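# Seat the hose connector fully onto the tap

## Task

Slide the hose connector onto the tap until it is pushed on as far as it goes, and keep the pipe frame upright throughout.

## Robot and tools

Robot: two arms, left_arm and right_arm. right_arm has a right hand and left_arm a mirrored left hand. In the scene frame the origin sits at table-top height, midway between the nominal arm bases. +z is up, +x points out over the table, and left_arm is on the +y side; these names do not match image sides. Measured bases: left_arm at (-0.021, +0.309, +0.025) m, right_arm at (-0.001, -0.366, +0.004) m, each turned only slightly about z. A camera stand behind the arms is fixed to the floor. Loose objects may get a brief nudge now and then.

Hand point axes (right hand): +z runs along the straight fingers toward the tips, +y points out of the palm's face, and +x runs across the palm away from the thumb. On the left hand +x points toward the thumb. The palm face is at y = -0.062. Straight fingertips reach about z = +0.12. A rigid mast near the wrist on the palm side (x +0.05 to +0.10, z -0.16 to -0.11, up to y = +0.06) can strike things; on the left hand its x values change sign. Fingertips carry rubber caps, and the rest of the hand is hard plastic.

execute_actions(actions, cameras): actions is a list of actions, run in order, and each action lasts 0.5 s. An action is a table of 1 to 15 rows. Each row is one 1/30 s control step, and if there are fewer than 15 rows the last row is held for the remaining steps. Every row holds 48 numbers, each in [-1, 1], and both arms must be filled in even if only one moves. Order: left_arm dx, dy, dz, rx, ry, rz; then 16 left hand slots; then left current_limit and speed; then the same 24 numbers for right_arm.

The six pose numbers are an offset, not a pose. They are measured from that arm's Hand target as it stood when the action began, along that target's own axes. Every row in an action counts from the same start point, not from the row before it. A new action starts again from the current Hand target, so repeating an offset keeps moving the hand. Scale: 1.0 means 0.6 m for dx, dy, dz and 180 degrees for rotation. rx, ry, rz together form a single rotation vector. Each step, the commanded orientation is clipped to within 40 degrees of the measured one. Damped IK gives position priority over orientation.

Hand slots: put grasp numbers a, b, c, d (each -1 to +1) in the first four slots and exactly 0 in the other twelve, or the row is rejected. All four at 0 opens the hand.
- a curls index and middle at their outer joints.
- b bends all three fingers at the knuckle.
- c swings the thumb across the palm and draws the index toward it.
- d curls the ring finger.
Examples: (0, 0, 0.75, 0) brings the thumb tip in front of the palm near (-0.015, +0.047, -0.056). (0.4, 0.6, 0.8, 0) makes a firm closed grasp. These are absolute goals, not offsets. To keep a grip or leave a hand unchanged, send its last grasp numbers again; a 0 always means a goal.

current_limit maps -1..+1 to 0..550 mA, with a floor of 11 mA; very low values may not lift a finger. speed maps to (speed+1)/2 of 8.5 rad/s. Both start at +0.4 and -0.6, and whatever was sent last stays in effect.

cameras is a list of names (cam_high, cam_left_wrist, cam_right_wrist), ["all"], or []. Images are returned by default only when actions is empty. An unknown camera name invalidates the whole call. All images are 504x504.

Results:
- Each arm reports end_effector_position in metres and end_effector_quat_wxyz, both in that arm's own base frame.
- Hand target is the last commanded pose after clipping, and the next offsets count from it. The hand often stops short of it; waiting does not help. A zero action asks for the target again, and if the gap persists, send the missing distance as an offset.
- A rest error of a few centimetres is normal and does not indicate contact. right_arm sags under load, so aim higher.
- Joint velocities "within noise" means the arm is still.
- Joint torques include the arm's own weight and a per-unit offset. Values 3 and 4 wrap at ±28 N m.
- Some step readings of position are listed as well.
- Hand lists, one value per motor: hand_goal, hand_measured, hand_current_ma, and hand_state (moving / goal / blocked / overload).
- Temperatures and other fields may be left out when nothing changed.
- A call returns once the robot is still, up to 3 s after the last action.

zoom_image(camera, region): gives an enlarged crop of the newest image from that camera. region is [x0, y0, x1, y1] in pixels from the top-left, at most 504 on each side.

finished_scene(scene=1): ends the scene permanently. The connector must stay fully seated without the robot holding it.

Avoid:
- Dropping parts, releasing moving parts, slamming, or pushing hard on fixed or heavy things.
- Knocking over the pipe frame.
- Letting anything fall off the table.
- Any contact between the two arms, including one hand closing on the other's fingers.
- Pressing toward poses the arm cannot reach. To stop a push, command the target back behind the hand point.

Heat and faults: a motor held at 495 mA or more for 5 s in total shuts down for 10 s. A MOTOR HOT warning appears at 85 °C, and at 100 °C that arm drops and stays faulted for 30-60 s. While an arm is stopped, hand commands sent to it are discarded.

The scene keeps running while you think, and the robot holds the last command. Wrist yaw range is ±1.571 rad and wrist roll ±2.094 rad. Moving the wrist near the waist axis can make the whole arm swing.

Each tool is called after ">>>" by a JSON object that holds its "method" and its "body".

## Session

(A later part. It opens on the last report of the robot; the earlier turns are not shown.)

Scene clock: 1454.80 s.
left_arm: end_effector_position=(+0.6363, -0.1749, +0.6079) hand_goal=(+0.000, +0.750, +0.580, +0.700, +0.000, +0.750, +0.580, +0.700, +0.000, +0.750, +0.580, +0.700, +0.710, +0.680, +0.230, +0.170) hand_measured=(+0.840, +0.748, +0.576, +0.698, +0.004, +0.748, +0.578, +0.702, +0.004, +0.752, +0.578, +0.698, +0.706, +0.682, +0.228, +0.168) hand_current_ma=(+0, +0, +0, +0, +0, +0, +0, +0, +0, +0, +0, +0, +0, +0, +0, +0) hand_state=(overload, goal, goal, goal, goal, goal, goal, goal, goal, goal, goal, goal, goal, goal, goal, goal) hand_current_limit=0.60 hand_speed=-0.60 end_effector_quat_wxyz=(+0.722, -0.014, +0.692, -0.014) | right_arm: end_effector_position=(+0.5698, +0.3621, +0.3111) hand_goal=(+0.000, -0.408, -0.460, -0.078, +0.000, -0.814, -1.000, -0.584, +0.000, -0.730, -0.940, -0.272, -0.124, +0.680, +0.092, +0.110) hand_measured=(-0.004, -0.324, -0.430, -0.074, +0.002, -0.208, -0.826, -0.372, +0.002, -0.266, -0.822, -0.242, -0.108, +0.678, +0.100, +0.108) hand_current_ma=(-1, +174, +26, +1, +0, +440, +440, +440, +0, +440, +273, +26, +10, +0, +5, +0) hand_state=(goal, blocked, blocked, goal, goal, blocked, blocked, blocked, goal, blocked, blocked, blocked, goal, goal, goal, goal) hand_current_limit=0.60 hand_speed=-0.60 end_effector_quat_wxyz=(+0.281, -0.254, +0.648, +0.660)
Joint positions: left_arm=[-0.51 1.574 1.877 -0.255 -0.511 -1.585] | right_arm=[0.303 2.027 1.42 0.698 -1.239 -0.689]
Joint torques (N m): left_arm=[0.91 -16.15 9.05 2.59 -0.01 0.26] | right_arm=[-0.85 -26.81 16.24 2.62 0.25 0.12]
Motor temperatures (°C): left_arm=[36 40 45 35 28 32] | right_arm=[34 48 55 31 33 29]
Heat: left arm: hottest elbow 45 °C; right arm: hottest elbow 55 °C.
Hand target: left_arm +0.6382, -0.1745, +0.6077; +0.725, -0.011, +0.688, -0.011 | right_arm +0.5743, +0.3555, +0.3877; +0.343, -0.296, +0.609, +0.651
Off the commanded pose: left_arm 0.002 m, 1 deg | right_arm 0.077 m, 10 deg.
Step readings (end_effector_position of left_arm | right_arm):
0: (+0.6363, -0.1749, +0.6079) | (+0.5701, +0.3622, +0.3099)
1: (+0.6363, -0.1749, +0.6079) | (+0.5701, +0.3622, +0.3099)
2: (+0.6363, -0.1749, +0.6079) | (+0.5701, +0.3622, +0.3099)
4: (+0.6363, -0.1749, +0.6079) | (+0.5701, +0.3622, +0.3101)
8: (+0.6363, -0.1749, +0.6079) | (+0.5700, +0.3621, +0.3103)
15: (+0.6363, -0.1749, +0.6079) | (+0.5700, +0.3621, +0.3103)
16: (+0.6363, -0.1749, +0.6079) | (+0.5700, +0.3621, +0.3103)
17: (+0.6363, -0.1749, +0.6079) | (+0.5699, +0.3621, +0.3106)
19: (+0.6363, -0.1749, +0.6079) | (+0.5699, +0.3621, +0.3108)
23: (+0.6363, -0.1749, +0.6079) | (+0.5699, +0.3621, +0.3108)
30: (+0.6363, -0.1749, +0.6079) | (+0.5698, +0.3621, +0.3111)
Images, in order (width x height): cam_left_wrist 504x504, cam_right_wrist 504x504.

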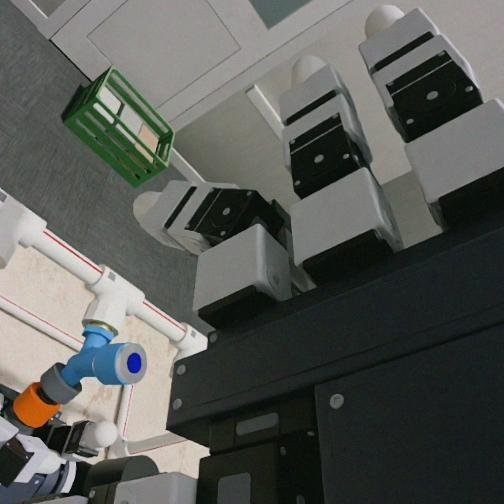

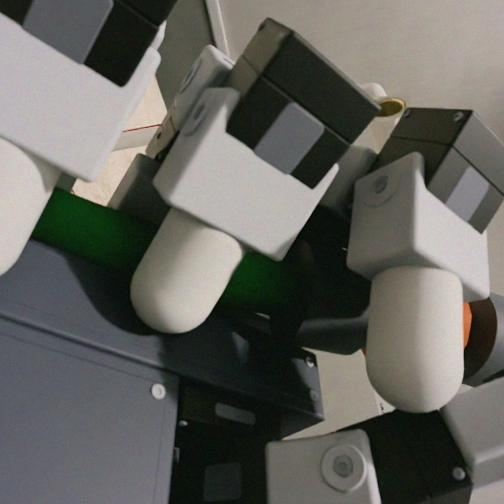

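>>> {"method": "execute_actions", "body": {"actions": [[[0,0,0,0,0,0,0,0,0,0,0,0,0,0,0,0,0,0,0,0,0,0,0.6,-0.6,0,0,0,0,0,0,0.95,0.82,0.55,0.95,0,0,0,0,0,0,0,0,0,0,0,0,0.6,-0.6],[0,0,0,0,0,0,0,0,0,0,0,0,0,0,0,0,0,0,0,0,0,0,0.6,-0.6,0,0,0,0,0,0,0.9,0.77,0.55,0.95,0,0,0,0,0,0,0,0,0,0,0,0,0.6,-0.6]]], "cameras": ["cam_left_wrist", "cam_right_wrist"]}}

>>> {"method": "zoom_image", "body": {"camera": "cam_left_wrist", "region": [10, 350, 100, 440]}}

>>> {"method": "zoom_image", "body": {"camera": "cam_right_wrist", "region": [404, 280, 504, 380]}}

Scene clock: 1458.53 s.
left_arm: end_effector_position=(+0.6363, -0.1749, +0.6079) hand_goal=(+0.000, +0.750, +0.580, +0.700, +0.000, +0.750, +0.580, +0.700, +0.000, +0.750, +0.580, +0.700, +0.710, +0.680, +0.230, +0.170) hand_measured=(+0.840, +0.748, +0.576, +0.698, +0.004, +0.748, +0.578, +0.702, +0.004, +0.752, +0.578, +0.698, +0.706, +0.682, +0.228, +0.168) hand_current_ma=(+0, +0, +0, +0, +0, +0, +0, +0, +0, +0, +0, +0, +0, +0, +0, +0) hand_state=(overload, goal, goal, goal, goal, goal, goal, goal, goal, goal, goal, goal, goal, goal, goal, goal) hand_current_limit=0.60 hand_speed=-0.60 end_effector_quat_wxyz=(+0.722, -0.014, +0.692, -0.014) | right_arm: end_effector_position=(+0.5700, +0.3619, +0.3111) hand_goal=(+0.000, -0.296, -0.396, +0.000, +0.000, -0.632, -1.000, -0.440, +0.000, -0.604, -0.940, -0.280, -0.134, +0.680, +0.092, +0.106) hand_measured=(-0.004, -0.292, -0.402, -0.006, +0.002, -0.208, -0.826, -0.368, +0.002, -0.266, -0.822, -0.242, -0.128, +0.678, +0.096, +0.108) hand_current_ma=(-1, +1, -2, -1, +0, +440, +440, +119, +0, +440, +273, +40, +2, +0, +1, +0) hand_state=(goal, goal, goal, goal, goal, blocked, blocked, blocked, goal, blocked, blocked, blocked, goal, goal, goal, goal) hand_current_limit=0.60 hand_speed=-0.60 end_effector_quat_wxyz=(+0.281, -0.254, +0.648, +0.660)
Joint positions: left_arm=[-0.51 1.574 1.877 -0.255 -0.511 -1.585] | right_arm=[0.303 2.027 1.42 0.698 -1.239 -0.689]
Joint torques (N m): left_arm=[0.97 -16.15 9.05 2.59 -0.01 0.26] | right_arm=[-0.79 -26.87 16.23 2.59 0.24 0.13]
Motor temperatures (°C): left_arm=[36 40 45 35 28 32] | right_arm=[34 47 56 31 33 29]
Heat: left arm: hottest elbow 45 °C; right arm: hottest elbow 56 °C.
Hand target: left_arm +0.6382, -0.1745, +0.6077; +0.725, -0.011, +0.688, -0.011 | right_arm +0.5743, +0.3555, +0.3876; +0.343, -0.296, +0.609, +0.651
Off the commanded pose: left_arm 0.002 m, 1 deg | right_arm 0.077 m, 10 deg.
Step readings (end_effector_position of left_arm | right_arm):
0: (+0.6363, -0.1749, +0.6079) | (+0.5698, +0.3621, +0.3111)
1: (+0.6363, -0.1749, +0.6079) | (+0.5698, +0.3621, +0.3111)
2: (+0.6363, -0.1749, +0.6079) | (+0.5698, +0.3621, +0.3111)
4: (+0.6363, -0.1749, +0.6079) | (+0.5700, +0.3619, +0.3111)
8: (+0.6363, -0.1749, +0.6079) | (+0.5700, +0.3619, +0.3111)
15: (+0.6363, -0.1749, +0.6079) | (+0.5700, +0.3619, +0.3111)
Images, in order (width x height): cam_left_wrist 504x504, cam_right_wrist 504x504.

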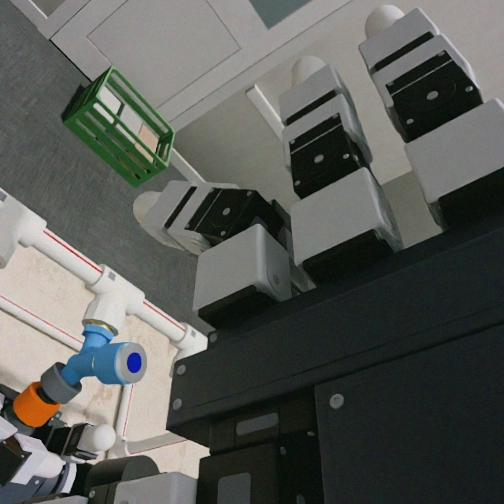

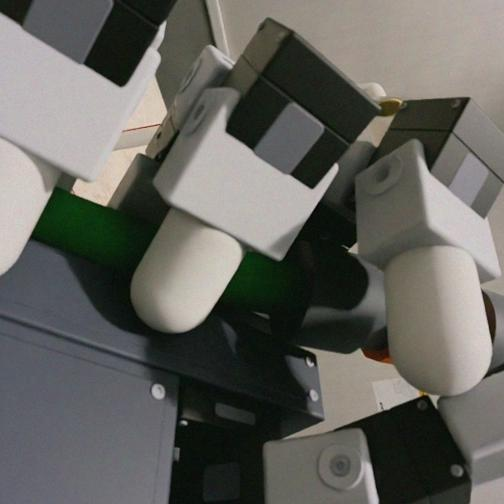

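Scaled by 5.600 from the camera's 504x504 image, which has a finer 720x720 frame.

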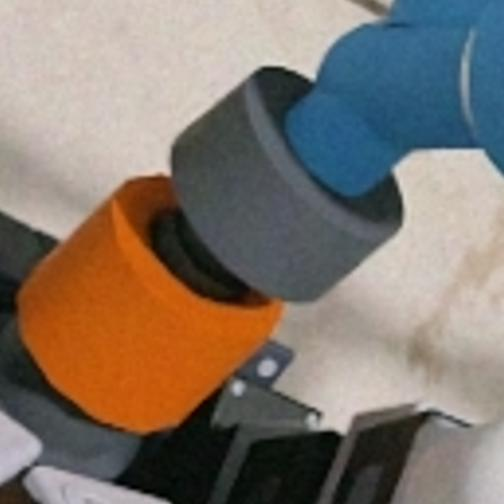

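Scaled by 5.040 from the camera's 504x504 image, which has a finer 720x720 frame.

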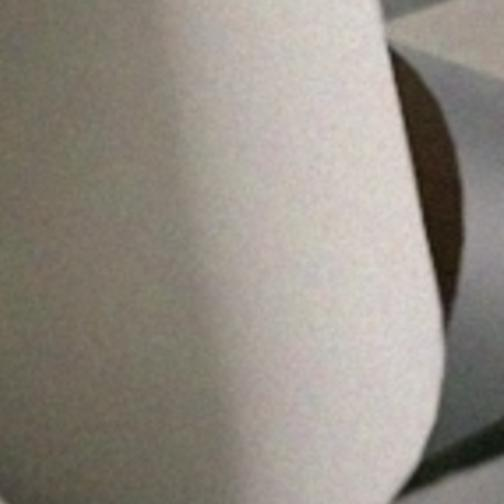

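>>> {"method": "execute_actions", "body": {"actions": [[[0,0,0,0,0,0,0,0,0,0,0,0,0,0,0,0,0,0,0,0,0,0,0.6,-0.6,-0.001,0,-0.01,0,0,0,0.9,0.77,0.55,0.95,0,0,0,0,0,0,0,0,0,0,0,0,0.6,-0.6],[0,0,0,0,0,0,0,0,0,0,0,0,0,0,0,0,0,0,0,0,0,0,0.6,-0.6,-0.002,0.0002,-0.02,0,0,0,0.9,0.77,0.55,0.95,0,0,0,0,0,0,0,0,0,0,0,0,0.6,-0.6]],[[0,0,0,0,0,0,0,0,0,0,0,0,0,0,0,0,0,0,0,0,0,0,0.6,-0.6,0.002,0,0.02,0,0,0,0.9,0.77,0.55,0.95,0,0,0,0,0,0,0,0,0,0,0,0,0.6,-0.6],[0,0,0,0,0,0,0,0,0,0,0,0,0,0,0,0,0,0,0,0,0,0,0.6,-0.6,0.004,-0.0004,0.04,0,0,0,0.9,0.77,0.55,0.95,0,0,0,0,0,0,0,0,0,0,0,0,0.6,-0.6]]], "cameras": ["cam_left_wrist", "cam_right_wrist"]}}

>>> {"method": "zoom_image", "body": {"camera": "cam_left_wrist", "region": [10, 350, 100, 440]}}

Scene clock: 1460.57 s.
left_arm: end_effector_position=(+0.6363, -0.1749, +0.6079) hand_goal=(+0.000, +0.750, +0.580, +0.700, +0.000, +0.750, +0.580, +0.700, +0.000, +0.750, +0.580, +0.700, +0.710, +0.680, +0.230, +0.170) hand_measured=(+0.840, +0.748, +0.576, +0.698, +0.004, +0.748, +0.578, +0.702, +0.004, +0.752, +0.578, +0.698, +0.706, +0.682, +0.228, +0.168) hand_current_ma=(+0, +0, +0, +0, +0, +0, +0, +0, +0, +0, +0, +0, +0, +0, +0, +0) hand_state=(overload, goal, goal, goal, goal, goal, goal, goal, goal, goal, goal, goal, goal, goal, goal, goal) hand_current_limit=0.60 hand_speed=-0.60 end_effector_quat_wxyz=(+0.722, -0.014, +0.692, -0.014) | right_arm: end_effector_position=(+0.5739, +0.3606, +0.3118) hand_goal=(+0.000, -0.296, -0.396, +0.000, +0.000, -0.632, -1.000, -0.440, +0.000, -0.604, -0.940, -0.280, -0.134, +0.680, +0.092, +0.106) hand_measured=(-0.004, -0.288, -0.402, -0.004, +0.002, -0.208, -0.826, -0.368, +0.002, -0.266, -0.822, -0.242, -0.132, +0.678, +0.094, +0.108) hand_current_ma=(-1, +3, -2, -1, +0, +440, +440, +119, +0, +440, +273, +40, +0, +0, +0, +0) hand_state=(goal, goal, goal, goal, goal, blocked, blocked, blocked, goal, blocked, blocked, blocked, goal, goal, goal, goal) hand_current_limit=0.60 hand_speed=-0.60 end_effector_quat_wxyz=(+0.287, -0.248, +0.650, +0.658)
Joint positions: left_arm=[-0.51 1.574 1.877 -0.255 -0.511 -1.585] | right_arm=[0.3 2.026 1.42 0.698 -1.223 -0.688]
Joint torques (N m): left_arm=[0.97 -16.09 9.05 2.59 -0.01 0.26] | right_arm=[0.62 -26.23 17.01 2.26 0.28 0.07]
Motor temperatures (°C): left_arm=[36 40 45 35 28 32] | right_arm=[34 47 56 31 33 29]
Heat: left arm: hottest elbow 45 °C; right arm: hottest elbow 56 °C.
Hand target: left_arm +0.6382, -0.1745, +0.6077; +0.725, -0.011, +0.688, -0.011 | right_arm +0.5742, +0.3675, +0.3874; +0.343, -0.295, +0.609, +0.651
Off the commanded pose: left_arm 0.002 m, 1 deg | right_arm 0.076 m, 10 deg.
Step readings (end_effector_position of left_arm | right_arm):
0: (+0.6363, -0.1749, +0.6079) | (+0.5700, +0.3619, +0.3111)
1: (+0.6363, -0.1749, +0.6079) | (+0.5700, +0.3619, +0.3111)
2: (+0.6363, -0.1749, +0.6079) | (+0.5700, +0.3616, +0.3111)
4: (+0.6363, -0.1749, +0.6079) | (+0.5697, +0.3606, +0.3112)
8: (+0.6363, -0.1749, +0.6079) | (+0.5695, +0.3591, +0.3111)
15: (+0.6363, -0.1749, +0.6079) | (+0.5701, +0.3577, +0.3111)
16: (+0.6363, -0.1749, +0.6079) | (+0.5701, +0.3577, +0.3111)
17: (+0.6363, -0.1749, +0.6079) | (+0.5703, +0.3578, +0.3112)
19: (+0.6363, -0.1749, +0.6079) | (+0.5716, +0.3582, +0.3113)
23: (+0.6363, -0.1749, +0.6079) | (+0.5735, +0.3598, +0.3115)
30: (+0.6363, -0.1749, +0.6079) | (+0.5739, +0.3606, +0.3118)
Images, in order (width x height): cam_left_wrist 504x504, cam_right_wrist 504x504.

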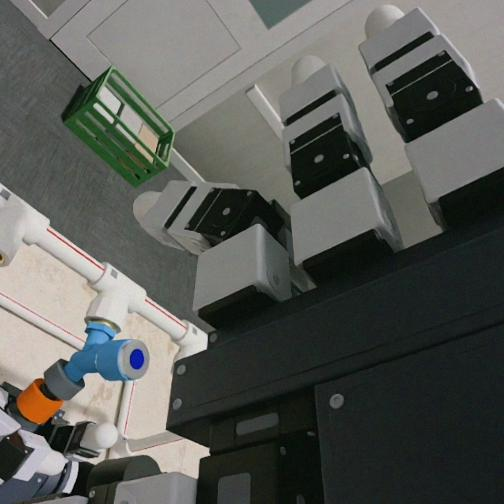

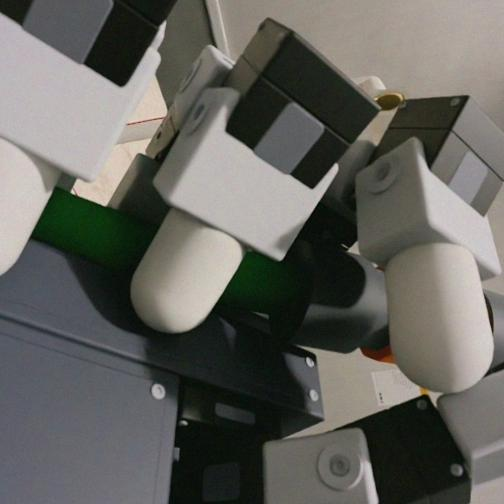

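Scaled by 5.600 from the camera's 504x504 image, which has a finer 720x720 frame.

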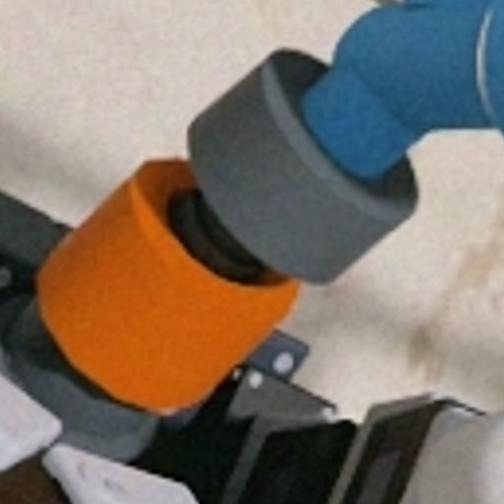

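>>> {"method": "execute_actions", "body": {"actions": [[[0,0,0,0,0,0,0,0,0,0,0,0,0,0,0,0,0,0,0,0,0,0,0.6,-0.6,0.03,-0.02,-0.005,0.004,0.003,0.015,0.93,0.8,0.55,0.95,0,0,0,0,0,0,0,0,0,0,0,0,0.6,-0.6],[0,0,0,0,0,0,0,0,0,0,0,0,0,0,0,0,0,0,0,0,0,0,0.6,-0.6,0.06,-0.043,-0.011,0.009,0.0065,0.033,0.97,0.83,0.55,0.95,0,0,0,0,0,0,0,0,0,0,0,0,0.6,-0.6],[0,0,0,0,0,0,0,0,0,0,0,0,0,0,0,0,0,0,0,0,0,0,0.6,-0.6,0.094,-0.0673,-0.0165,0.0141,0.0099,0.0507,1,0.86,0.55,0.95,0,0,0,0,0,0,0,0,0,0,0,0,0.6,-0.6]]], "cameras": ["cam_left_wrist"]}}

>>> {"method": "zoom_image", "body": {"camera": "cam_left_wrist", "region": [10, 350, 100, 440]}}

Scene clock: 1463.23 s.
left_arm: end_effector_position=(+0.6363, -0.1749, +0.6079) hand_goal=(+0.000, +0.750, +0.580, +0.700, +0.000, +0.750, +0.580, +0.700, +0.000, +0.750, +0.580, +0.700, +0.710, +0.680, +0.230, +0.170) hand_measured=(+0.840, +0.748, +0.576, +0.698, +0.004, +0.748, +0.578, +0.702, +0.004, +0.752, +0.578, +0.698, +0.706, +0.682, +0.228, +0.168) hand_current_ma=(+0, +0, +0, +0, +0, +0, +0, +0, +0, +0, +0, +0, +0, +0, +0, +0) hand_state=(overload, goal, goal, goal, goal, goal, goal, goal, goal, goal, goal, goal, goal, goal, goal, goal) hand_current_limit=0.60 hand_speed=-0.60 end_effector_quat_wxyz=(+0.722, -0.014, +0.692, -0.014) | right_arm: end_effector_position=(+0.5746, +0.3610, +0.3108) hand_goal=(+0.000, -0.408, -0.460, -0.078, +0.000, -0.814, -1.000, -0.584, +0.000, -0.730, -0.940, -0.272, -0.124, +0.680, +0.092, +0.110) hand_measured=(-0.004, -0.308, -0.426, -0.068, +0.002, -0.208, -0.826, -0.372, +0.002, -0.266, -0.822, -0.242, -0.114, +0.678, +0.094, +0.108) hand_current_ma=(-1, +230, +33, +4, +0, +440, +440, +440, +0, +440, +273, +26, +4, +0, +1, -1) hand_state=(goal, blocked, blocked, goal, goal, blocked, blocked, blocked, goal, blocked, blocked, blocked, goal, goal, goal, goal) hand_current_limit=0.60 hand_speed=-0.60 end_effector_quat_wxyz=(+0.284, -0.245, +0.653, +0.658)
Joint positions: left_arm=[-0.51 1.574 1.877 -0.255 -0.511 -1.585] | right_arm=[0.3 2.026 1.42 0.69 -1.222 -0.688]
Joint torques (N m): left_arm=[0.91 -16.15 9.06 2.59 -0.01 0.26] | right_arm=[0.38 -21.95 9.59 1.59 0.25 0.16]
Motor temperatures (°C): left_arm=[36 40 45 35 28 32] | right_arm=[34 48 56 31 33 29]
Heat: left arm: hottest elbow 45 °C; right arm: hottest elbow 56 °C.
Hand target: left_arm +0.6382, -0.1745, +0.6077; +0.725, -0.011, +0.688, -0.011 | right_arm +0.5731, +0.3635, +0.3175; +0.287, -0.248, +0.650, +0.658
Off the commanded pose: left_arm 0.002 m, 1 deg | right_arm 0.007 m, 1 deg.
Step readings (end_effector_position of left_arm | right_arm):
0: (+0.6363, -0.1749, +0.6079) | (+0.5739, +0.3606, +0.3118)
1: (+0.6363, -0.1749, +0.6079) | (+0.5739, +0.3606, +0.3118)
2: (+0.6363, -0.1749, +0.6079) | (+0.5740, +0.3606, +0.3118)
4: (+0.6363, -0.1749, +0.6079) | (+0.5741, +0.3609, +0.3115)
8: (+0.6363, -0.1749, +0.6079) | (+0.5745, +0.3610, +0.3111)
15: (+0.6363, -0.1749, +0.6079) | (+0.5746, +0.3610, +0.3108)
Images, in order (width x height): cam_left_wrist 504x504.

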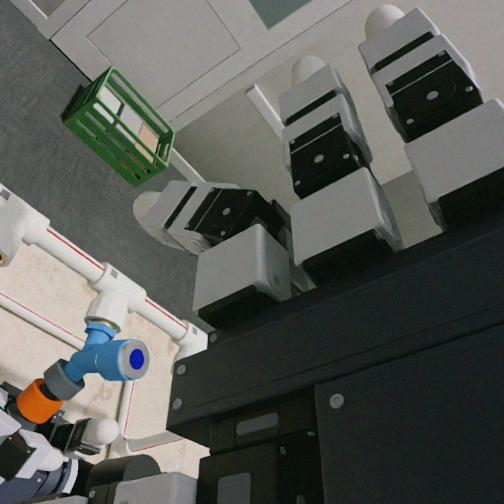

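Scaled by 5.600 from the camera's 504x504 image, which has a finer 720x720 frame.

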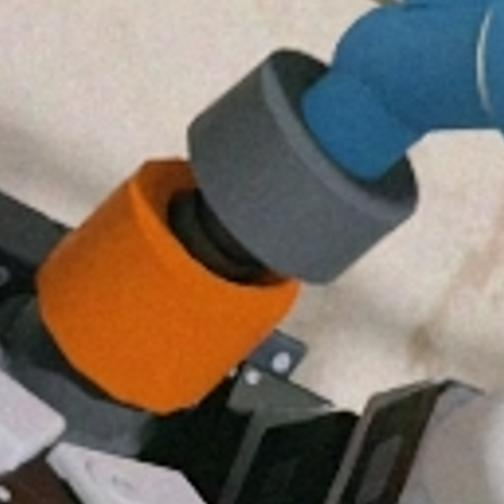

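>>> {"method": "execute_actions", "body": {"actions": [[[0,0,0,0,0,0,0,0,0,0,0,0,0,0,0,0,0,0,0,0,0,0,0.6,-0.6,0.012,-0.004,-0.0006,0,0,0,1,0.86,0.55,0.95,0,0,0,0,0,0,0,0,0,0,0,0,0.6,-0.6],[0,0,0,0,0,0,0,0,0,0,0,0,0,0,0,0,0,0,0,0,0,0,0.6,-0.6,0.0237,-0.0078,-0.0012,0,0,0,1,0.86,0.55,0.95,0,0,0,0,0,0,0,0,0,0,0,0,0.6,-0.6]],[[0,0,0,0,0,0,0,0,0,0,0,0,0,0,0,0,0,0,0,0,0,0,0.6,-0.6,0.012,-0.004,-0.0006,0,0,0,1,0.86,0.55,0.95,0,0,0,0,0,0,0,0,0,0,0,0,0.6,-0.6],[0,0,0,0,0,0,0,0,0,0,0,0,0,0,0,0,0,0,0,0,0,0,0.6,-0.6,0.0237,-0.0078,-0.0012,0,0,0,1,0.86,0.55,0.95,0,0,0,0,0,0,0,0,0,0,0,0,0.6,-0.6]],[[0,0,0,0,0,0,0,0,0,0,0,0,0,0,0,0,0,0,0,0,0,0,0.6,-0.6,0.012,-0.004,-0.0006,0,0,0,1,0.86,0.55,0.95,0,0,0,0,0,0,0,0,0,0,0,0,0.6,-0.6],[0,0,0,0,0,0,0,0,0,0,0,0,0,0,0,0,0,0,0,0,0,0,0.6,-0.6,0.0237,-0.0078,-0.0012,0,0,0,1,0.86,0.55,0.95,0,0,0,0,0,0,0,0,0,0,0,0,0.6,-0.6]]], "cameras": ["cam_high", "cam_left_wrist", "cam_right_wrist"]}}

>>> {"method": "zoom_image", "body": {"camera": "cam_left_wrist", "region": [5, 345, 105, 445]}}

>>> {"method": "zoom_image", "body": {"camera": "cam_right_wrist", "region": [404, 280, 504, 380]}}

Scene clock: 1465.83 s.
left_arm: end_effector_position=(+0.6363, -0.1749, +0.6079) hand_goal=(+0.000, +0.750, +0.580, +0.700, +0.000, +0.750, +0.580, +0.700, +0.000, +0.750, +0.580, +0.700, +0.710, +0.680, +0.230, +0.170) hand_measured=(+0.840, +0.748, +0.576, +0.698, +0.004, +0.748, +0.578, +0.702, +0.004, +0.752, +0.578, +0.698, +0.706, +0.682, +0.228, +0.168) hand_current_ma=(+0, +0, +0, +0, +0, +0, +0, +0, +0, +0, +0, +0, +0, +0, +0, +0) hand_state=(overload, goal, goal, goal, goal, goal, goal, goal, goal, goal, goal, goal, goal, goal, goal, goal) hand_current_limit=0.60 hand_speed=-0.60 end_effector_quat_wxyz=(+0.722, -0.014, +0.692, -0.014) | right_arm: end_effector_position=(+0.5573, +0.3583, +0.2852) hand_goal=(+0.000, -0.408, -0.460, -0.078, +0.000, -0.814, -1.000, -0.584, +0.000, -0.730, -0.940, -0.272, -0.124, +0.680, +0.092, +0.110) hand_measured=(-0.004, -0.308, -0.426, -0.068, +0.002, -0.208, -0.826, -0.372, +0.002, -0.266, -0.822, -0.242, -0.114, +0.678, +0.094, +0.108) hand_current_ma=(-1, +229, +32, +4, +0, +440, +440, +440, +0, +440, +273, +26, +5, +0, +1, -1) hand_state=(goal, blocked, blocked, goal, goal, blocked, blocked, blocked, goal, blocked, blocked, blocked, goal, goal, goal, goal) hand_current_limit=0.60 hand_speed=-0.60 end_effector_quat_wxyz=(+0.285, -0.241, +0.654, +0.658)
Joint positions: left_arm=[-0.51 1.574 1.877 -0.255 -0.511 -1.585] | right_arm=[0.305 2.026 1.336 0.769 -1.208 -0.688]
Joint torques (N m): left_arm=[0.91 -16.15 9.05 2.58 -0.01 0.26] | right_arm=[0.67 -19.37 8.32 2.77 0.08 0.1]
Motor temperatures (°C): left_arm=[36 40 45 35 28 32] | right_arm=[34 48 55 31 33 29]
Heat: left arm: hottest elbow 45 °C; right arm: hottest elbow 55 °C.
Hand target: left_arm +0.6382, -0.1745, +0.6077; +0.725, -0.011, +0.688, -0.011 | right_arm +0.5524, +0.3636, +0.2775; +0.287, -0.249, +0.650, +0.658
Off the commanded pose: left_arm 0.002 m, 1 deg | right_arm 0.010 m, 1 deg.
Step readings (end_effector_position of left_arm | right_arm):
0: (+0.6363, -0.1749, +0.6079) | (+0.5746, +0.3610, +0.3108)
1: (+0.6363, -0.1749, +0.6079) | (+0.5746, +0.3610, +0.3107)
2: (+0.6363, -0.1749, +0.6079) | (+0.5746, +0.3610, +0.3104)
4: (+0.6363, -0.1749, +0.6079) | (+0.5745, +0.3609, +0.3088)
8: (+0.6363, -0.1749, +0.6079) | (+0.5729, +0.3606, +0.3051)
15: (+0.6363, -0.1749, +0.6079) | (+0.5718, +0.3610, +0.3032)
16: (+0.6363, -0.1749, +0.6079) | (+0.5718, +0.3610, +0.3031)
17: (+0.6363, -0.1749, +0.6079) | (+0.5716, +0.3609, +0.3028)
19: (+0.6363, -0.1749, +0.6079) | (+0.5700, +0.3607, +0.3012)
23: (+0.6363, -0.1749, +0.6079) | (+0.5658, +0.3609, +0.2952)
30: (+0.6363, -0.1749, +0.6079) | (+0.5640, +0.3606, +0.2926)
31: (+0.6363, -0.1749, +0.6079) | (+0.5639, +0.3606, +0.2927)
32: (+0.6363, -0.1749, +0.6079) | (+0.5637, +0.3605, +0.2926)
34: (+0.6363, -0.1749, +0.6079) | (+0.5623, +0.3600, +0.2913)
38: (+0.6363, -0.1749, +0.6079) | (+0.5591, +0.3587, +0.2862)
45: (+0.6363, -0.1749, +0.6079) | (+0.5574, +0.3584, +0.2850)

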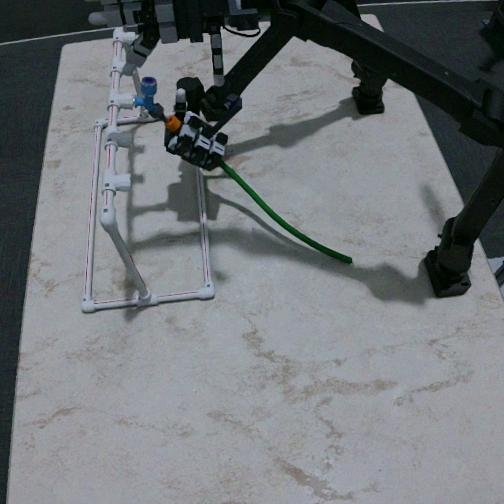

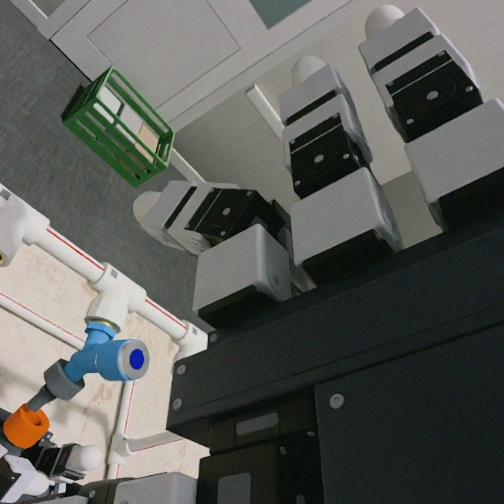

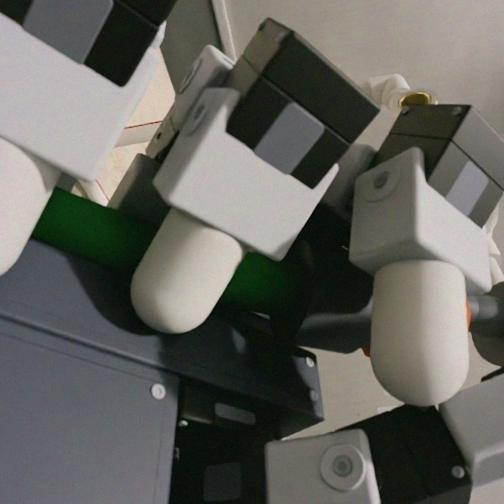

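Scaled by 5.040 from the camera's 504x504 image, which has a finer 720x720 frame.

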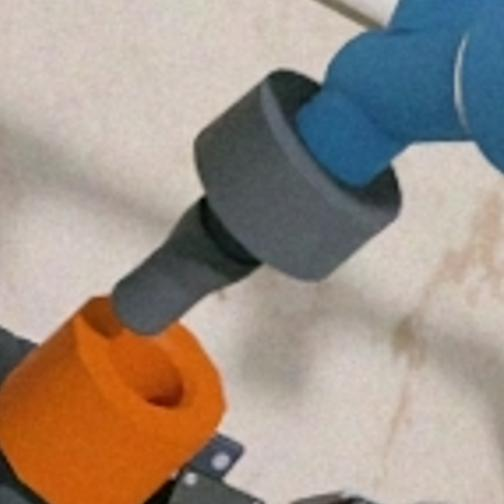

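Scaled by 5.040 from the camera's 504x504 image, which has a finer 720x720 frame.

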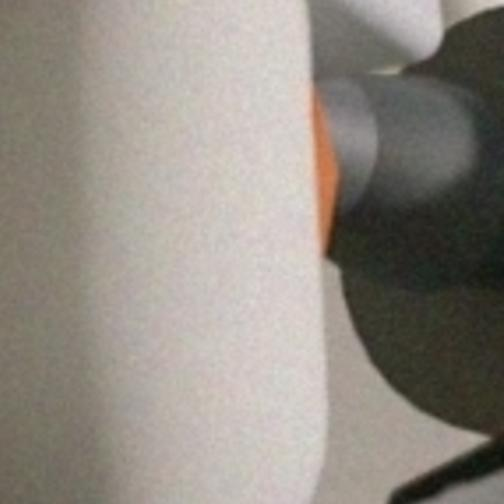

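>>> {"method": "zoom_image", "body": {"camera": "cam_left_wrist", "region": [5, 395, 55, 445]}}

>>> {"method": "zoom_image", "body": {"camera": "cam_left_wrist", "region": [20, 365, 70, 415]}}

>>> {"method": "zoom_image", "body": {"camera": "cam_right_wrist", "region": [464, 280, 504, 340]}}

Scaled by 10.080 from the camera's 504x504 image, which has a finer 720x720 frame.

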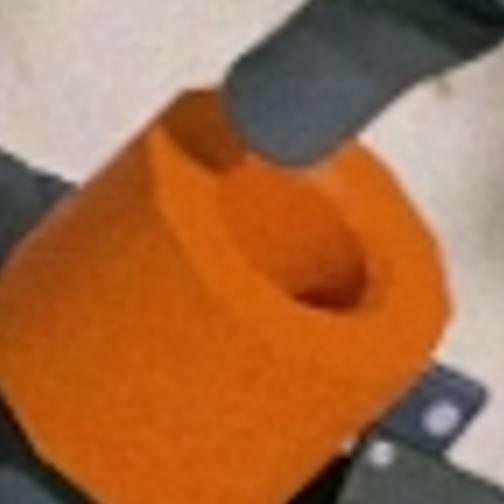

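Scaled by 10.080 from the camera's 504x504 image, which has a finer 720x720 frame.

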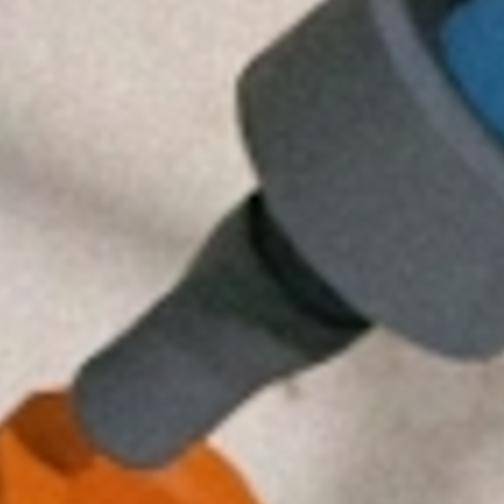

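Scaled by 8.400 from the camera's 504x504 image, which has a finer 720x720 frame.

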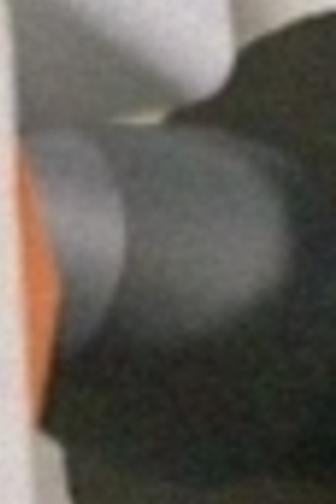

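>>> {"method": "execute_actions", "body": {"actions": [[[0,0,0,0,0,0,0,0,0,0,0,0,0,0,0,0,0,0,0,0,0,0,0.6,-0.6,0.012,-0.004,-0.0006,0,0,0,1,0.86,0.55,0.95,0,0,0,0,0,0,0,0,0,0,0,0,0.6,-0.6],[0,0,0,0,0,0,0,0,0,0,0,0,0,0,0,0,0,0,0,0,0,0,0.6,-0.6,0.0237,-0.0078,-0.0012,0,0,0,1,0.86,0.55,0.95,0,0,0,0,0,0,0,0,0,0,0,0,0.6,-0.6]],[[0,0,0,0,0,0,0,0,0,0,0,0,0,0,0,0,0,0,0,0,0,0,0.6,-0.6,0.012,-0.004,-0.0006,0,0,0,1,0.86,0.55,0.95,0,0,0,0,0,0,0,0,0,0,0,0,0.6,-0.6],[0,0,0,0,0,0,0,0,0,0,0,0,0,0,0,0,0,0,0,0,0,0,0.6,-0.6,0.0237,-0.0078,-0.0012,0,0,0,1,0.86,0.55,0.95,0,0,0,0,0,0,0,0,0,0,0,0,0.6,-0.6]],[[0.03,-0.001,0.007,0,0.038,0,0,0,0,0,0,0,0,0,0,0,0,0,0,0,0,0,0.6,-0.6,0,0,0,0,0,0,1,0.86,0.55,0.95,0,0,0,0,0,0,0,0,0,0,0,0,0.6,-0.6],[0.06,-0.002,0.014,0,0.076,0,0,0,0,0,0,0,0,0,0,0,0,0,0,0,0,0,0.6,-0.6,0,0,0,0,0,0,1,0.86,0.55,0.95,0,0,0,0,0,0,0,0,0,0,0,0,0.6,-0.6],[0.09,-0.003,0.021,0,0.114,0,0,0,0,0,0,0,0,0,0,0,0,0,0,0,0,0,0.6,-0.6,0,0,0,0,0,0,1,0.86,0.55,0.95,0,0,0,0,0,0,0,0,0,0,0,0,0.6,-0.6],[0.1235,-0.0037,0.0293,0,0.153,0,0,0,0,0,0,0,0,0,0,0,0,0,0,0,0,0,0.6,-0.6,0,0,0,0,0,0,1,0.86,0.55,0.95,0,0,0,0,0,0,0,0,0,0,0,0,0.6,-0.6]]], "cameras": ["cam_high", "cam_left_wrist", "cam_right_wrist"]}}

Scene clock: 1470.60 s.
left_arm: end_effector_position=(+0.6620, -0.1840, +0.4971) hand_goal=(+0.000, +0.750, +0.580, +0.700, +0.000, +0.750, +0.580, +0.700, +0.000, +0.750, +0.580, +0.700, +0.710, +0.680, +0.230, +0.170) hand_measured=(+0.840, +0.748, +0.576, +0.698, +0.004, +0.748, +0.578, +0.702, +0.004, +0.752, +0.578, +0.698, +0.708, +0.682, +0.228, +0.168) hand_current_ma=(+0, +0, +0, +0, +0, +0, +0, +0, +0, +0, +0, +0, +0, +0, +0, +0) hand_state=(overload, goal, goal, goal, goal, goal, goal, goal, goal, goal, goal, goal, goal, goal, goal, goal) hand_current_limit=0.60 hand_speed=-0.60 end_effector_quat_wxyz=(+0.524, +0.011, +0.852, +0.001) | right_arm: end_effector_position=(+0.5431, +0.3567, +0.2661) hand_goal=(+0.000, -0.408, -0.460, -0.078, +0.000, -0.814, -1.000, -0.584, +0.000, -0.730, -0.940, -0.272, -0.124, +0.680, +0.092, +0.110) hand_measured=(-0.004, -0.308, -0.426, -0.068, +0.002, -0.208, -0.826, -0.372, +0.002, -0.266, -0.822, -0.242, -0.114, +0.678, +0.094, +0.108) hand_current_ma=(-1, +229, +32, +4, +0, +440, +440, +440, +0, +440, +273, +26, +5, +0, +1, -1) hand_state=(goal, blocked, blocked, goal, goal, blocked, blocked, blocked, goal, blocked, blocked, blocked, goal, goal, goal, goal) hand_current_limit=0.60 hand_speed=-0.60 end_effector_quat_wxyz=(+0.290, -0.243, +0.652, +0.657)
Joint positions: left_arm=[-0.478 1.767 2.149 -0.897 -0.413 -1.78] | right_arm=[0.309 2.035 1.281 0.843 -1.201 -0.688]
Joint torques (N m): left_arm=[1.2 -20.07 14.67 1.47 -0.3 0.01] | right_arm=[0.91 -17.85 7.92 2.86 0.08 0.09]
Motor temperatures (°C): left_arm=[36 40 45 35 28 32] | right_arm=[34 47 55 31 33 29]
Heat: left arm: hottest elbow 45 °C; right arm: hottest elbow 55 °C.
Hand target: left_arm +0.6596, -0.1789, +0.5351; +0.541, -0.008, +0.841, -0.014 | right_arm +0.5387, +0.3635, +0.2509; +0.287, -0.248, +0.650, +0.658
Off the commanded pose: left_arm 0.038 m, 4 deg | right_arm 0.017 m, 1 deg.
Step readings (end_effector_position of left_arm | right_arm):
0: (+0.6363, -0.1749, +0.6079) | (+0.5573, +0.3583, +0.2852)
1: (+0.6363, -0.1749, +0.6079) | (+0.5572, +0.3583, +0.2852)
2: (+0.6363, -0.1749, +0.6079) | (+0.5571, +0.3583, +0.2851)
4: (+0.6363, -0.1749, +0.6079) | (+0.5557, +0.3578, +0.2838)
8: (+0.6363, -0.1749, +0.6079) | (+0.5521, +0.3566, +0.2787)
15: (+0.6363, -0.1749, +0.6079) | (+0.5504, +0.3564, +0.2775)
16: (+0.6363, -0.1749, +0.6079) | (+0.5504, +0.3563, +0.2776)
17: (+0.6363, -0.1749, +0.6079) | (+0.5502, +0.3563, +0.2775)
19: (+0.6363, -0.1749, +0.6079) | (+0.5487, +0.3560, +0.2766)
23: (+0.6363, -0.1749, +0.6079) | (+0.5449, +0.3555, +0.2711)
30: (+0.6363, -0.1749, +0.6079) | (+0.5434, +0.3568, +0.2658)
31: (+0.6364, -0.1750, +0.6079) | (+0.5434, +0.3568, +0.2659)
32: (+0.6364, -0.1754, +0.6056) | (+0.5433, +0.3567, +0.2659)
34: (+0.6354, -0.1757, +0.5934) | (+0.5432, +0.3567, +0.2660)
38: (+0.6395, -0.1785, +0.5502) | (+0.5432, +0.3567, +0.2661)
45: (+0.6614, -0.1846, +0.4941) | (+0.5431, +0.3567, +0.2661)

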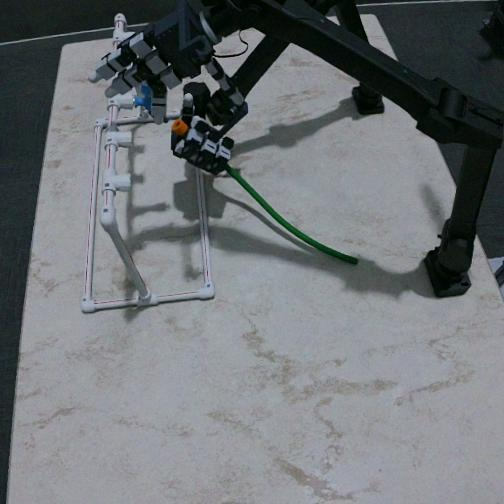

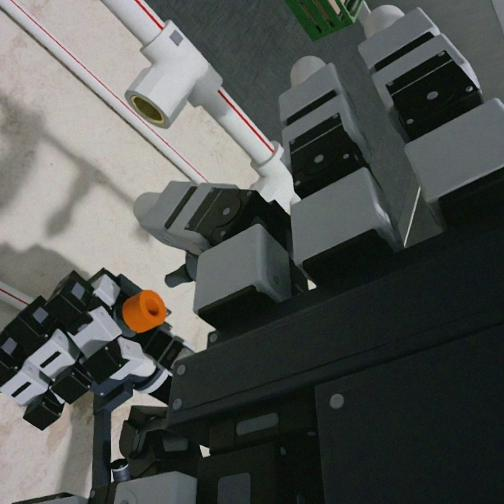

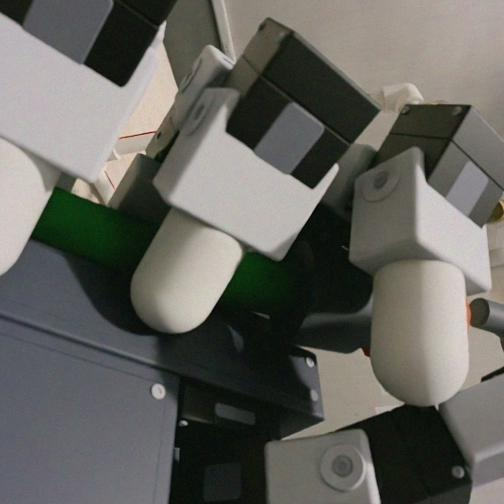

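>>> {"method": "zoom_image", "body": {"camera": "cam_left_wrist", "region": [110, 280, 180, 350]}}

>>> {"method": "zoom_image", "body": {"camera": "cam_left_wrist", "region": [120, 285, 170, 335]}}

Scaled by 7.200 from the camera's 504x504 image, which has a finer 720x720 frame.

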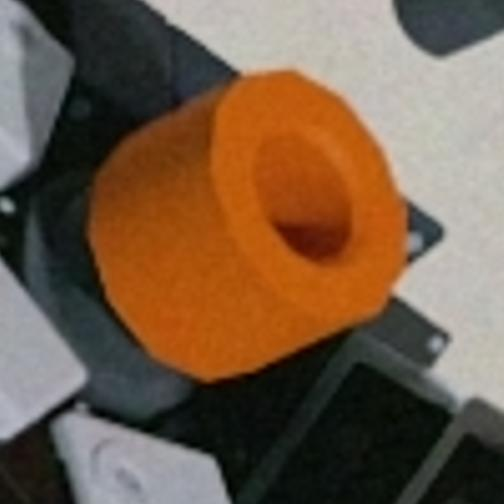

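Scaled by 10.080 from the camera's 504x504 image, which has a finer 720x720 frame.

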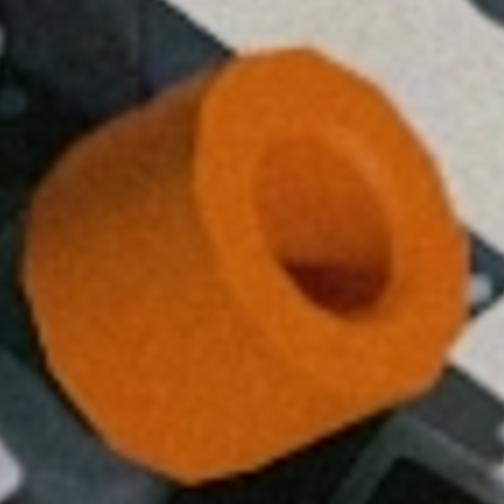

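>>> {"method": "zoom_image", "body": {"camera": "cam_left_wrist", "region": [140, 294, 166, 320]}}

>>> {"method": "zoom_image", "body": {"camera": "cam_left_wrist", "region": [160, 240, 210, 290]}}

Scaled by 19.385 from the camera's 504x504 image, which has a finer 720x720 frame.

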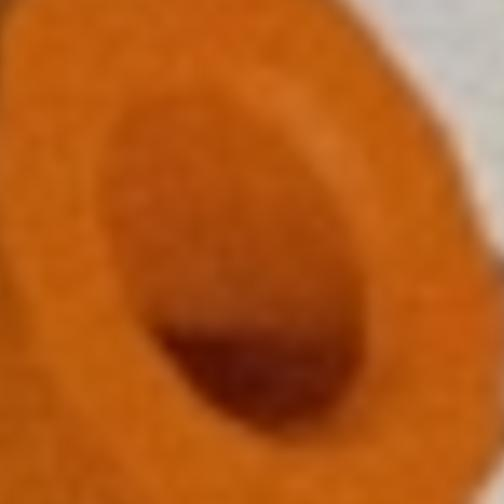

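Scaled by 10.080 from the camera's 504x504 image, which has a finer 720x720 frame.

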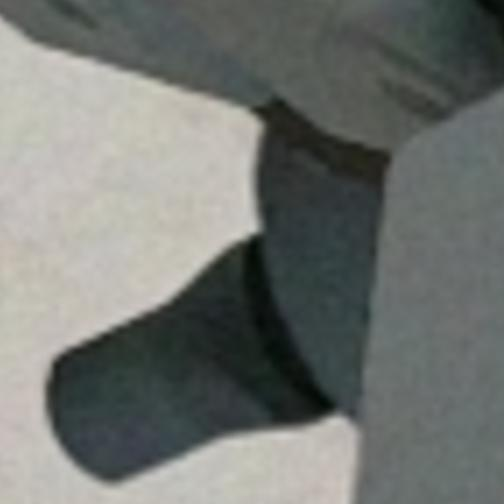

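>>> {"method": "execute_actions", "body": {"actions": [[[0,0,0,0,0,0,0,0,0,0,0,0,0,0,0,0,0,0,0,0,0,0,0.6,-0.6,0.0057,-0.0077,-0.0053,0.0037,0.0138,-0.0161,1,0.86,0.55,0.95,0,0,0,0,0,0,0,0,0,0,0,0,0.6,-0.6],[0,0,0,0,0,0,0,0,0,0,0,0,0,0,0,0,0,0,0,0,0,0,0.6,-0.6,0.0115,-0.0153,-0.0105,0.0074,0.0277,-0.0323,1,0.86,0.55,0.95,0,0,0,0,0,0,0,0,0,0,0,0,0.6,-0.6],[0,0,0,0,0,0,0,0,0,0,0,0,0,0,0,0,0,0,0,0,0,0,0.6,-0.6,0.0172,-0.023,-0.0158,0.0111,0.0415,-0.0484,1,0.86,0.55,0.95,0,0,0,0,0,0,0,0,0,0,0,0,0.6,-0.6]],[[0,0,0,0,0,0,0,0,0,0,0,0,0,0,0,0,0,0,0,0,0,0,0.6,-0.6,0.0057,-0.0077,-0.0053,0.0037,0.0138,-0.0161,1,0.86,0.55,0.95,0,0,0,0,0,0,0,0,0,0,0,0,0.6,-0.6],[0,0,0,0,0,0,0,0,0,0,0,0,0,0,0,0,0,0,0,0,0,0,0.6,-0.6,0.0115,-0.0153,-0.0105,0.0074,0.0277,-0.0323,1,0.86,0.55,0.95,0,0,0,0,0,0,0,0,0,0,0,0,0.6,-0.6],[0,0,0,0,0,0,0,0,0,0,0,0,0,0,0,0,0,0,0,0,0,0,0.6,-0.6,0.0172,-0.023,-0.0158,0.0111,0.0415,-0.0484,1,0.86,0.55,0.95,0,0,0,0,0,0,0,0,0,0,0,0,0.6,-0.6]]], "cameras": ["cam_high", "cam_left_wrist", "cam_right_wrist"]}}

>>> {"method": "zoom_image", "body": {"camera": "cam_left_wrist", "region": [110, 270, 190, 350]}}

Scene clock: 1482.80 s.
left_arm: end_effector_position=(+0.6565, -0.1817, +0.5100) hand_goal=(+0.000, +0.750, +0.580, +0.700, +0.000, +0.750, +0.580, +0.700, +0.000, +0.750, +0.580, +0.700, +0.710, +0.680, +0.230, +0.170) hand_measured=(+0.840, +0.748, +0.576, +0.698, +0.004, +0.748, +0.578, +0.702, +0.004, +0.752, +0.578, +0.698, +0.708, +0.682, +0.228, +0.168) hand_current_ma=(+0, +0, +0, +0, +0, +0, +0, +0, +0, +0, +0, +0, +0, +0, +0, +0) hand_state=(overload, goal, goal, goal, goal, goal, goal, goal, goal, goal, goal, goal, goal, goal, goal, goal) hand_current_limit=0.60 hand_speed=-0.60 end_effector_quat_wxyz=(+0.524, +0.006, +0.852, -0.002) | right_arm: end_effector_position=(+0.5355, +0.3438, +0.2043) hand_goal=(+0.000, -0.408, -0.460, -0.078, +0.000, -0.814, -1.000, -0.584, +0.000, -0.730, -0.940, -0.272, -0.124, +0.680, +0.092, +0.110) hand_measured=(-0.004, -0.310, -0.426, -0.068, +0.002, -0.212, -0.822, -0.374, +0.002, -0.266, -0.822, -0.242, -0.114, +0.678, +0.096, +0.108) hand_current_ma=(-1, +221, +32, +4, +0, +440, +440, +440, +0, +440, +273, +26, +5, +0, +1, -1) hand_state=(goal, blocked, blocked, goal, goal, blocked, blocked, blocked, goal, blocked, blocked, blocked, goal, goal, goal, goal) hand_current_limit=0.60 hand_speed=-0.60 end_effector_quat_wxyz=(+0.302, -0.364, +0.653, +0.592)
Joint positions: left_arm=[-0.478 1.769 2.191 -0.938 -0.413 -1.792] | right_arm=[0.271 2.06 1.379 0.212 -1.31 -1.436]
Joint torques (N m): left_arm=[1.26 -17.79 15.04 1.47 -0.32 -0.01] | right_arm=[-1.32 -21.13 12.21 1.37 -0.38 -0.13]
Heat: left arm: hottest elbow 48 °C; right arm: hottest elbow 54 °C.
Hand target: left_arm +0.6597, -0.1789, +0.5348; +0.541, -0.008, +0.841, -0.013 | right_arm +0.5455, +0.3437, +0.2179; +0.305, -0.417, +0.659, +0.546
Off the commanded pose: left_arm 0.025 m, 3 deg | right_arm 0.017 m, 8 deg.
Step readings (end_effector_position of left_arm | right_arm):
0: (+0.6620, -0.1840, +0.4971) | (+0.5431, +0.3567, +0.2661)
1: (+0.6619, -0.1840, +0.4970) | (+0.5431, +0.3567, +0.2661)
2: (+0.6614, -0.1837, +0.4970) | (+0.5418, +0.3566, +0.2658)
4: (+0.6599, -0.1831, +0.4977) | (+0.5361, +0.3561, +0.2622)
8: (+0.6579, -0.1822, +0.5042) | (+0.5307, +0.3552, +0.2467)
15: (+0.6566, -0.1816, +0.5112) | (+0.5324, +0.3545, +0.2275)
16: (+0.6565, -0.1816, +0.5112) | (+0.5324, +0.3548, +0.2261)
17: (+0.6564, -0.1815, +0.5113) | (+0.5321, +0.3547, +0.2248)
19: (+0.6563, -0.1815, +0.5110) | (+0.5318, +0.3519, +0.2241)
23: (+0.6563, -0.1816, +0.5106) | (+0.5338, +0.3500, +0.2243)
30: (+0.6565, -0.1817, +0.5100) | (+0.5379, +0.3451, +0.2145)

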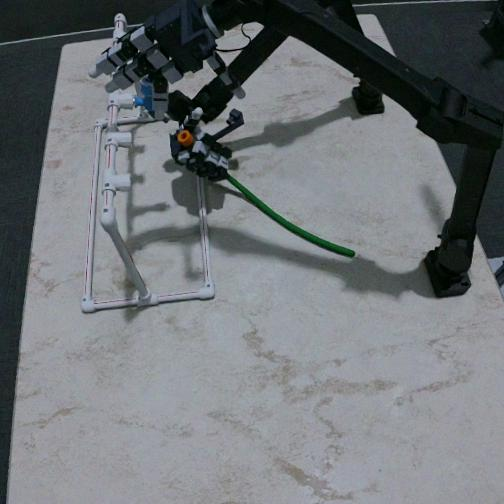

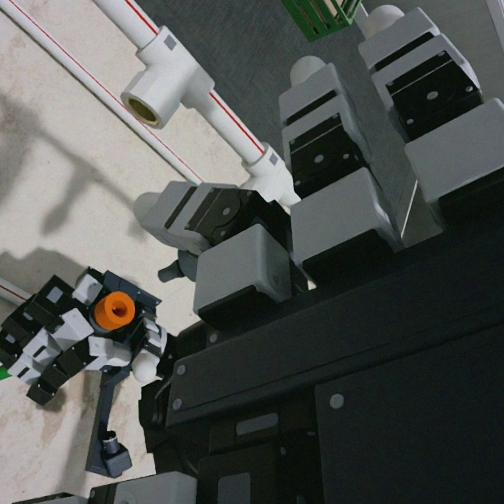

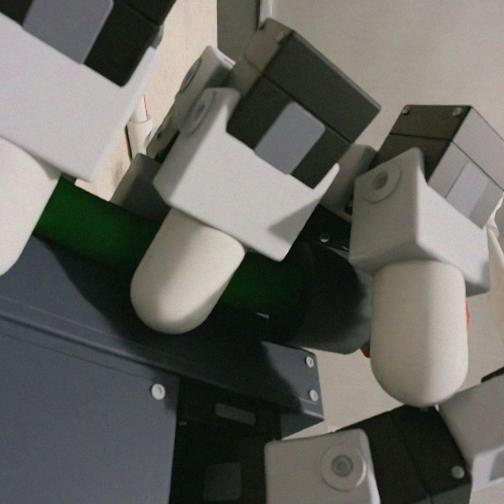

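Scaled by 6.300 from the camera's 504x504 image, which has a finer 720x720 frame.

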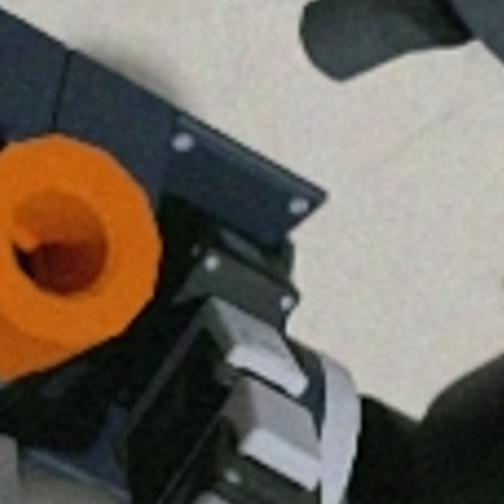

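>>> {"method": "execute_actions", "body": {"actions": [], "cameras": ["all"]}}

>>> {"method": "zoom_image", "body": {"camera": "cam_left_wrist", "region": [95, 290, 145, 340]}}

Scene clock: 1485.37 s.
left_arm: end_effector_position=(+0.6565, -0.1817, +0.5100) hand_goal=(+0.000, +0.750, +0.580, +0.700, +0.000, +0.750, +0.580, +0.700, +0.000, +0.750, +0.580, +0.700, +0.710, +0.680, +0.230, +0.170) hand_measured=(+0.840, +0.748, +0.576, +0.698, +0.004, +0.748, +0.578, +0.702, +0.004, +0.752, +0.578, +0.698, +0.708, +0.682, +0.228, +0.168) hand_current_ma=(+0, +0, +0, +0, +0, +0, +0, +0, +0, +0, +0, +0, +0, +0, +0, +0) hand_state=(overload, goal, goal, goal, goal, goal, goal, goal, goal, goal, goal, goal, goal, goal, goal, goal) hand_current_limit=0.60 hand_speed=-0.60 end_effector_quat_wxyz=(+0.524, +0.006, +0.852, -0.002) | right_arm: end_effector_position=(+0.5355, +0.3438, +0.2042) hand_goal=(+0.000, -0.408, -0.460, -0.078, +0.000, -0.814, -1.000, -0.584, +0.000, -0.730, -0.940, -0.272, -0.124, +0.680, +0.092, +0.110) hand_measured=(-0.004, -0.310, -0.426, -0.068, +0.002, -0.212, -0.822, -0.374, +0.002, -0.266, -0.822, -0.242, -0.114, +0.678, +0.096, +0.108) hand_current_ma=(-1, +221, +32, +4, +0, +440, +440, +440, +0, +440, +273, +26, +5, +0, +1, -1) hand_state=(goal, blocked, blocked, goal, goal, blocked, blocked, blocked, goal, blocked, blocked, blocked, goal, goal, goal, goal) hand_current_limit=0.60 hand_speed=-0.60 end_effector_quat_wxyz=(+0.302, -0.364, +0.653, +0.592)
Joint positions: left_arm=[-0.478 1.769 2.191 -0.938 -0.413 -1.792] | right_arm=[0.271 2.06 1.379 0.212 -1.31 -1.437]
Joint velocities: within noise
Joint torques (N m): left_arm=[1.32 -17.85 15.02 1.47 -0.32 -0.02] | right_arm=[-0.38 -21.01 12.26 1.4 -0.38 -0.16]
Motor temperatures (°C): left_arm=[36 40 49 35 28 32] | right_arm=[34 47 54 31 33 29]
Heat: left arm: hottest elbow 49 °C; right arm: hottest elbow 54 °C.
Hand target: left_arm +0.6597, -0.1789, +0.5348; +0.541, -0.008, +0.841, -0.013 | right_arm +0.5455, +0.3437, +0.2179; +0.305, -0.417, +0.659, +0.546
Off the commanded pose: left_arm 0.025 m, 3 deg | right_arm 0.017 m, 8 deg.

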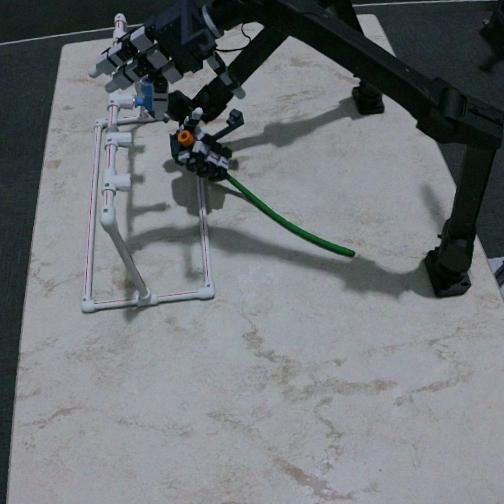

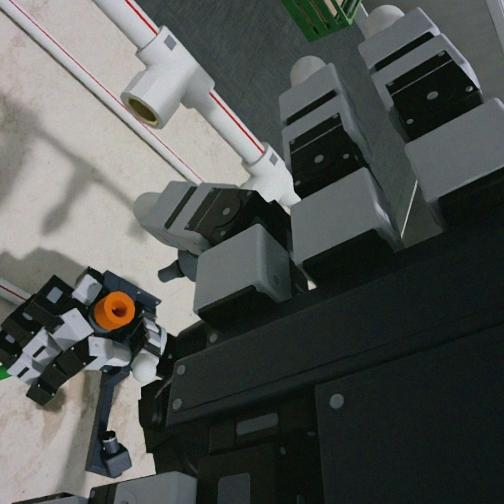

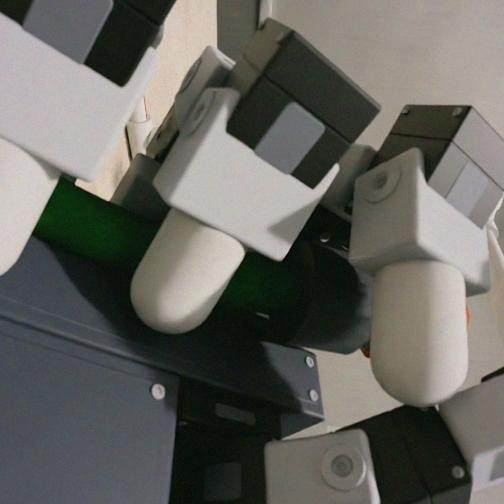

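Scaled by 10.080 from the camera's 504x504 image, which has a finer 720x720 frame.

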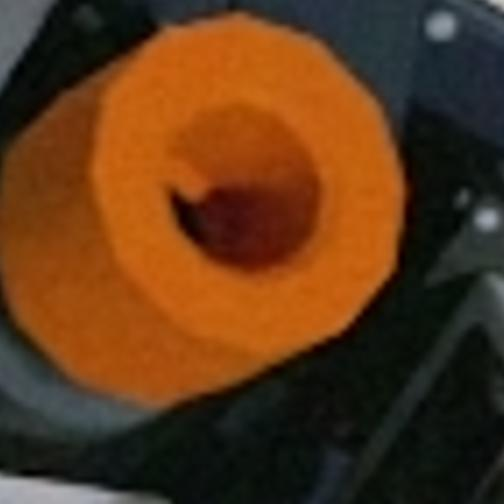

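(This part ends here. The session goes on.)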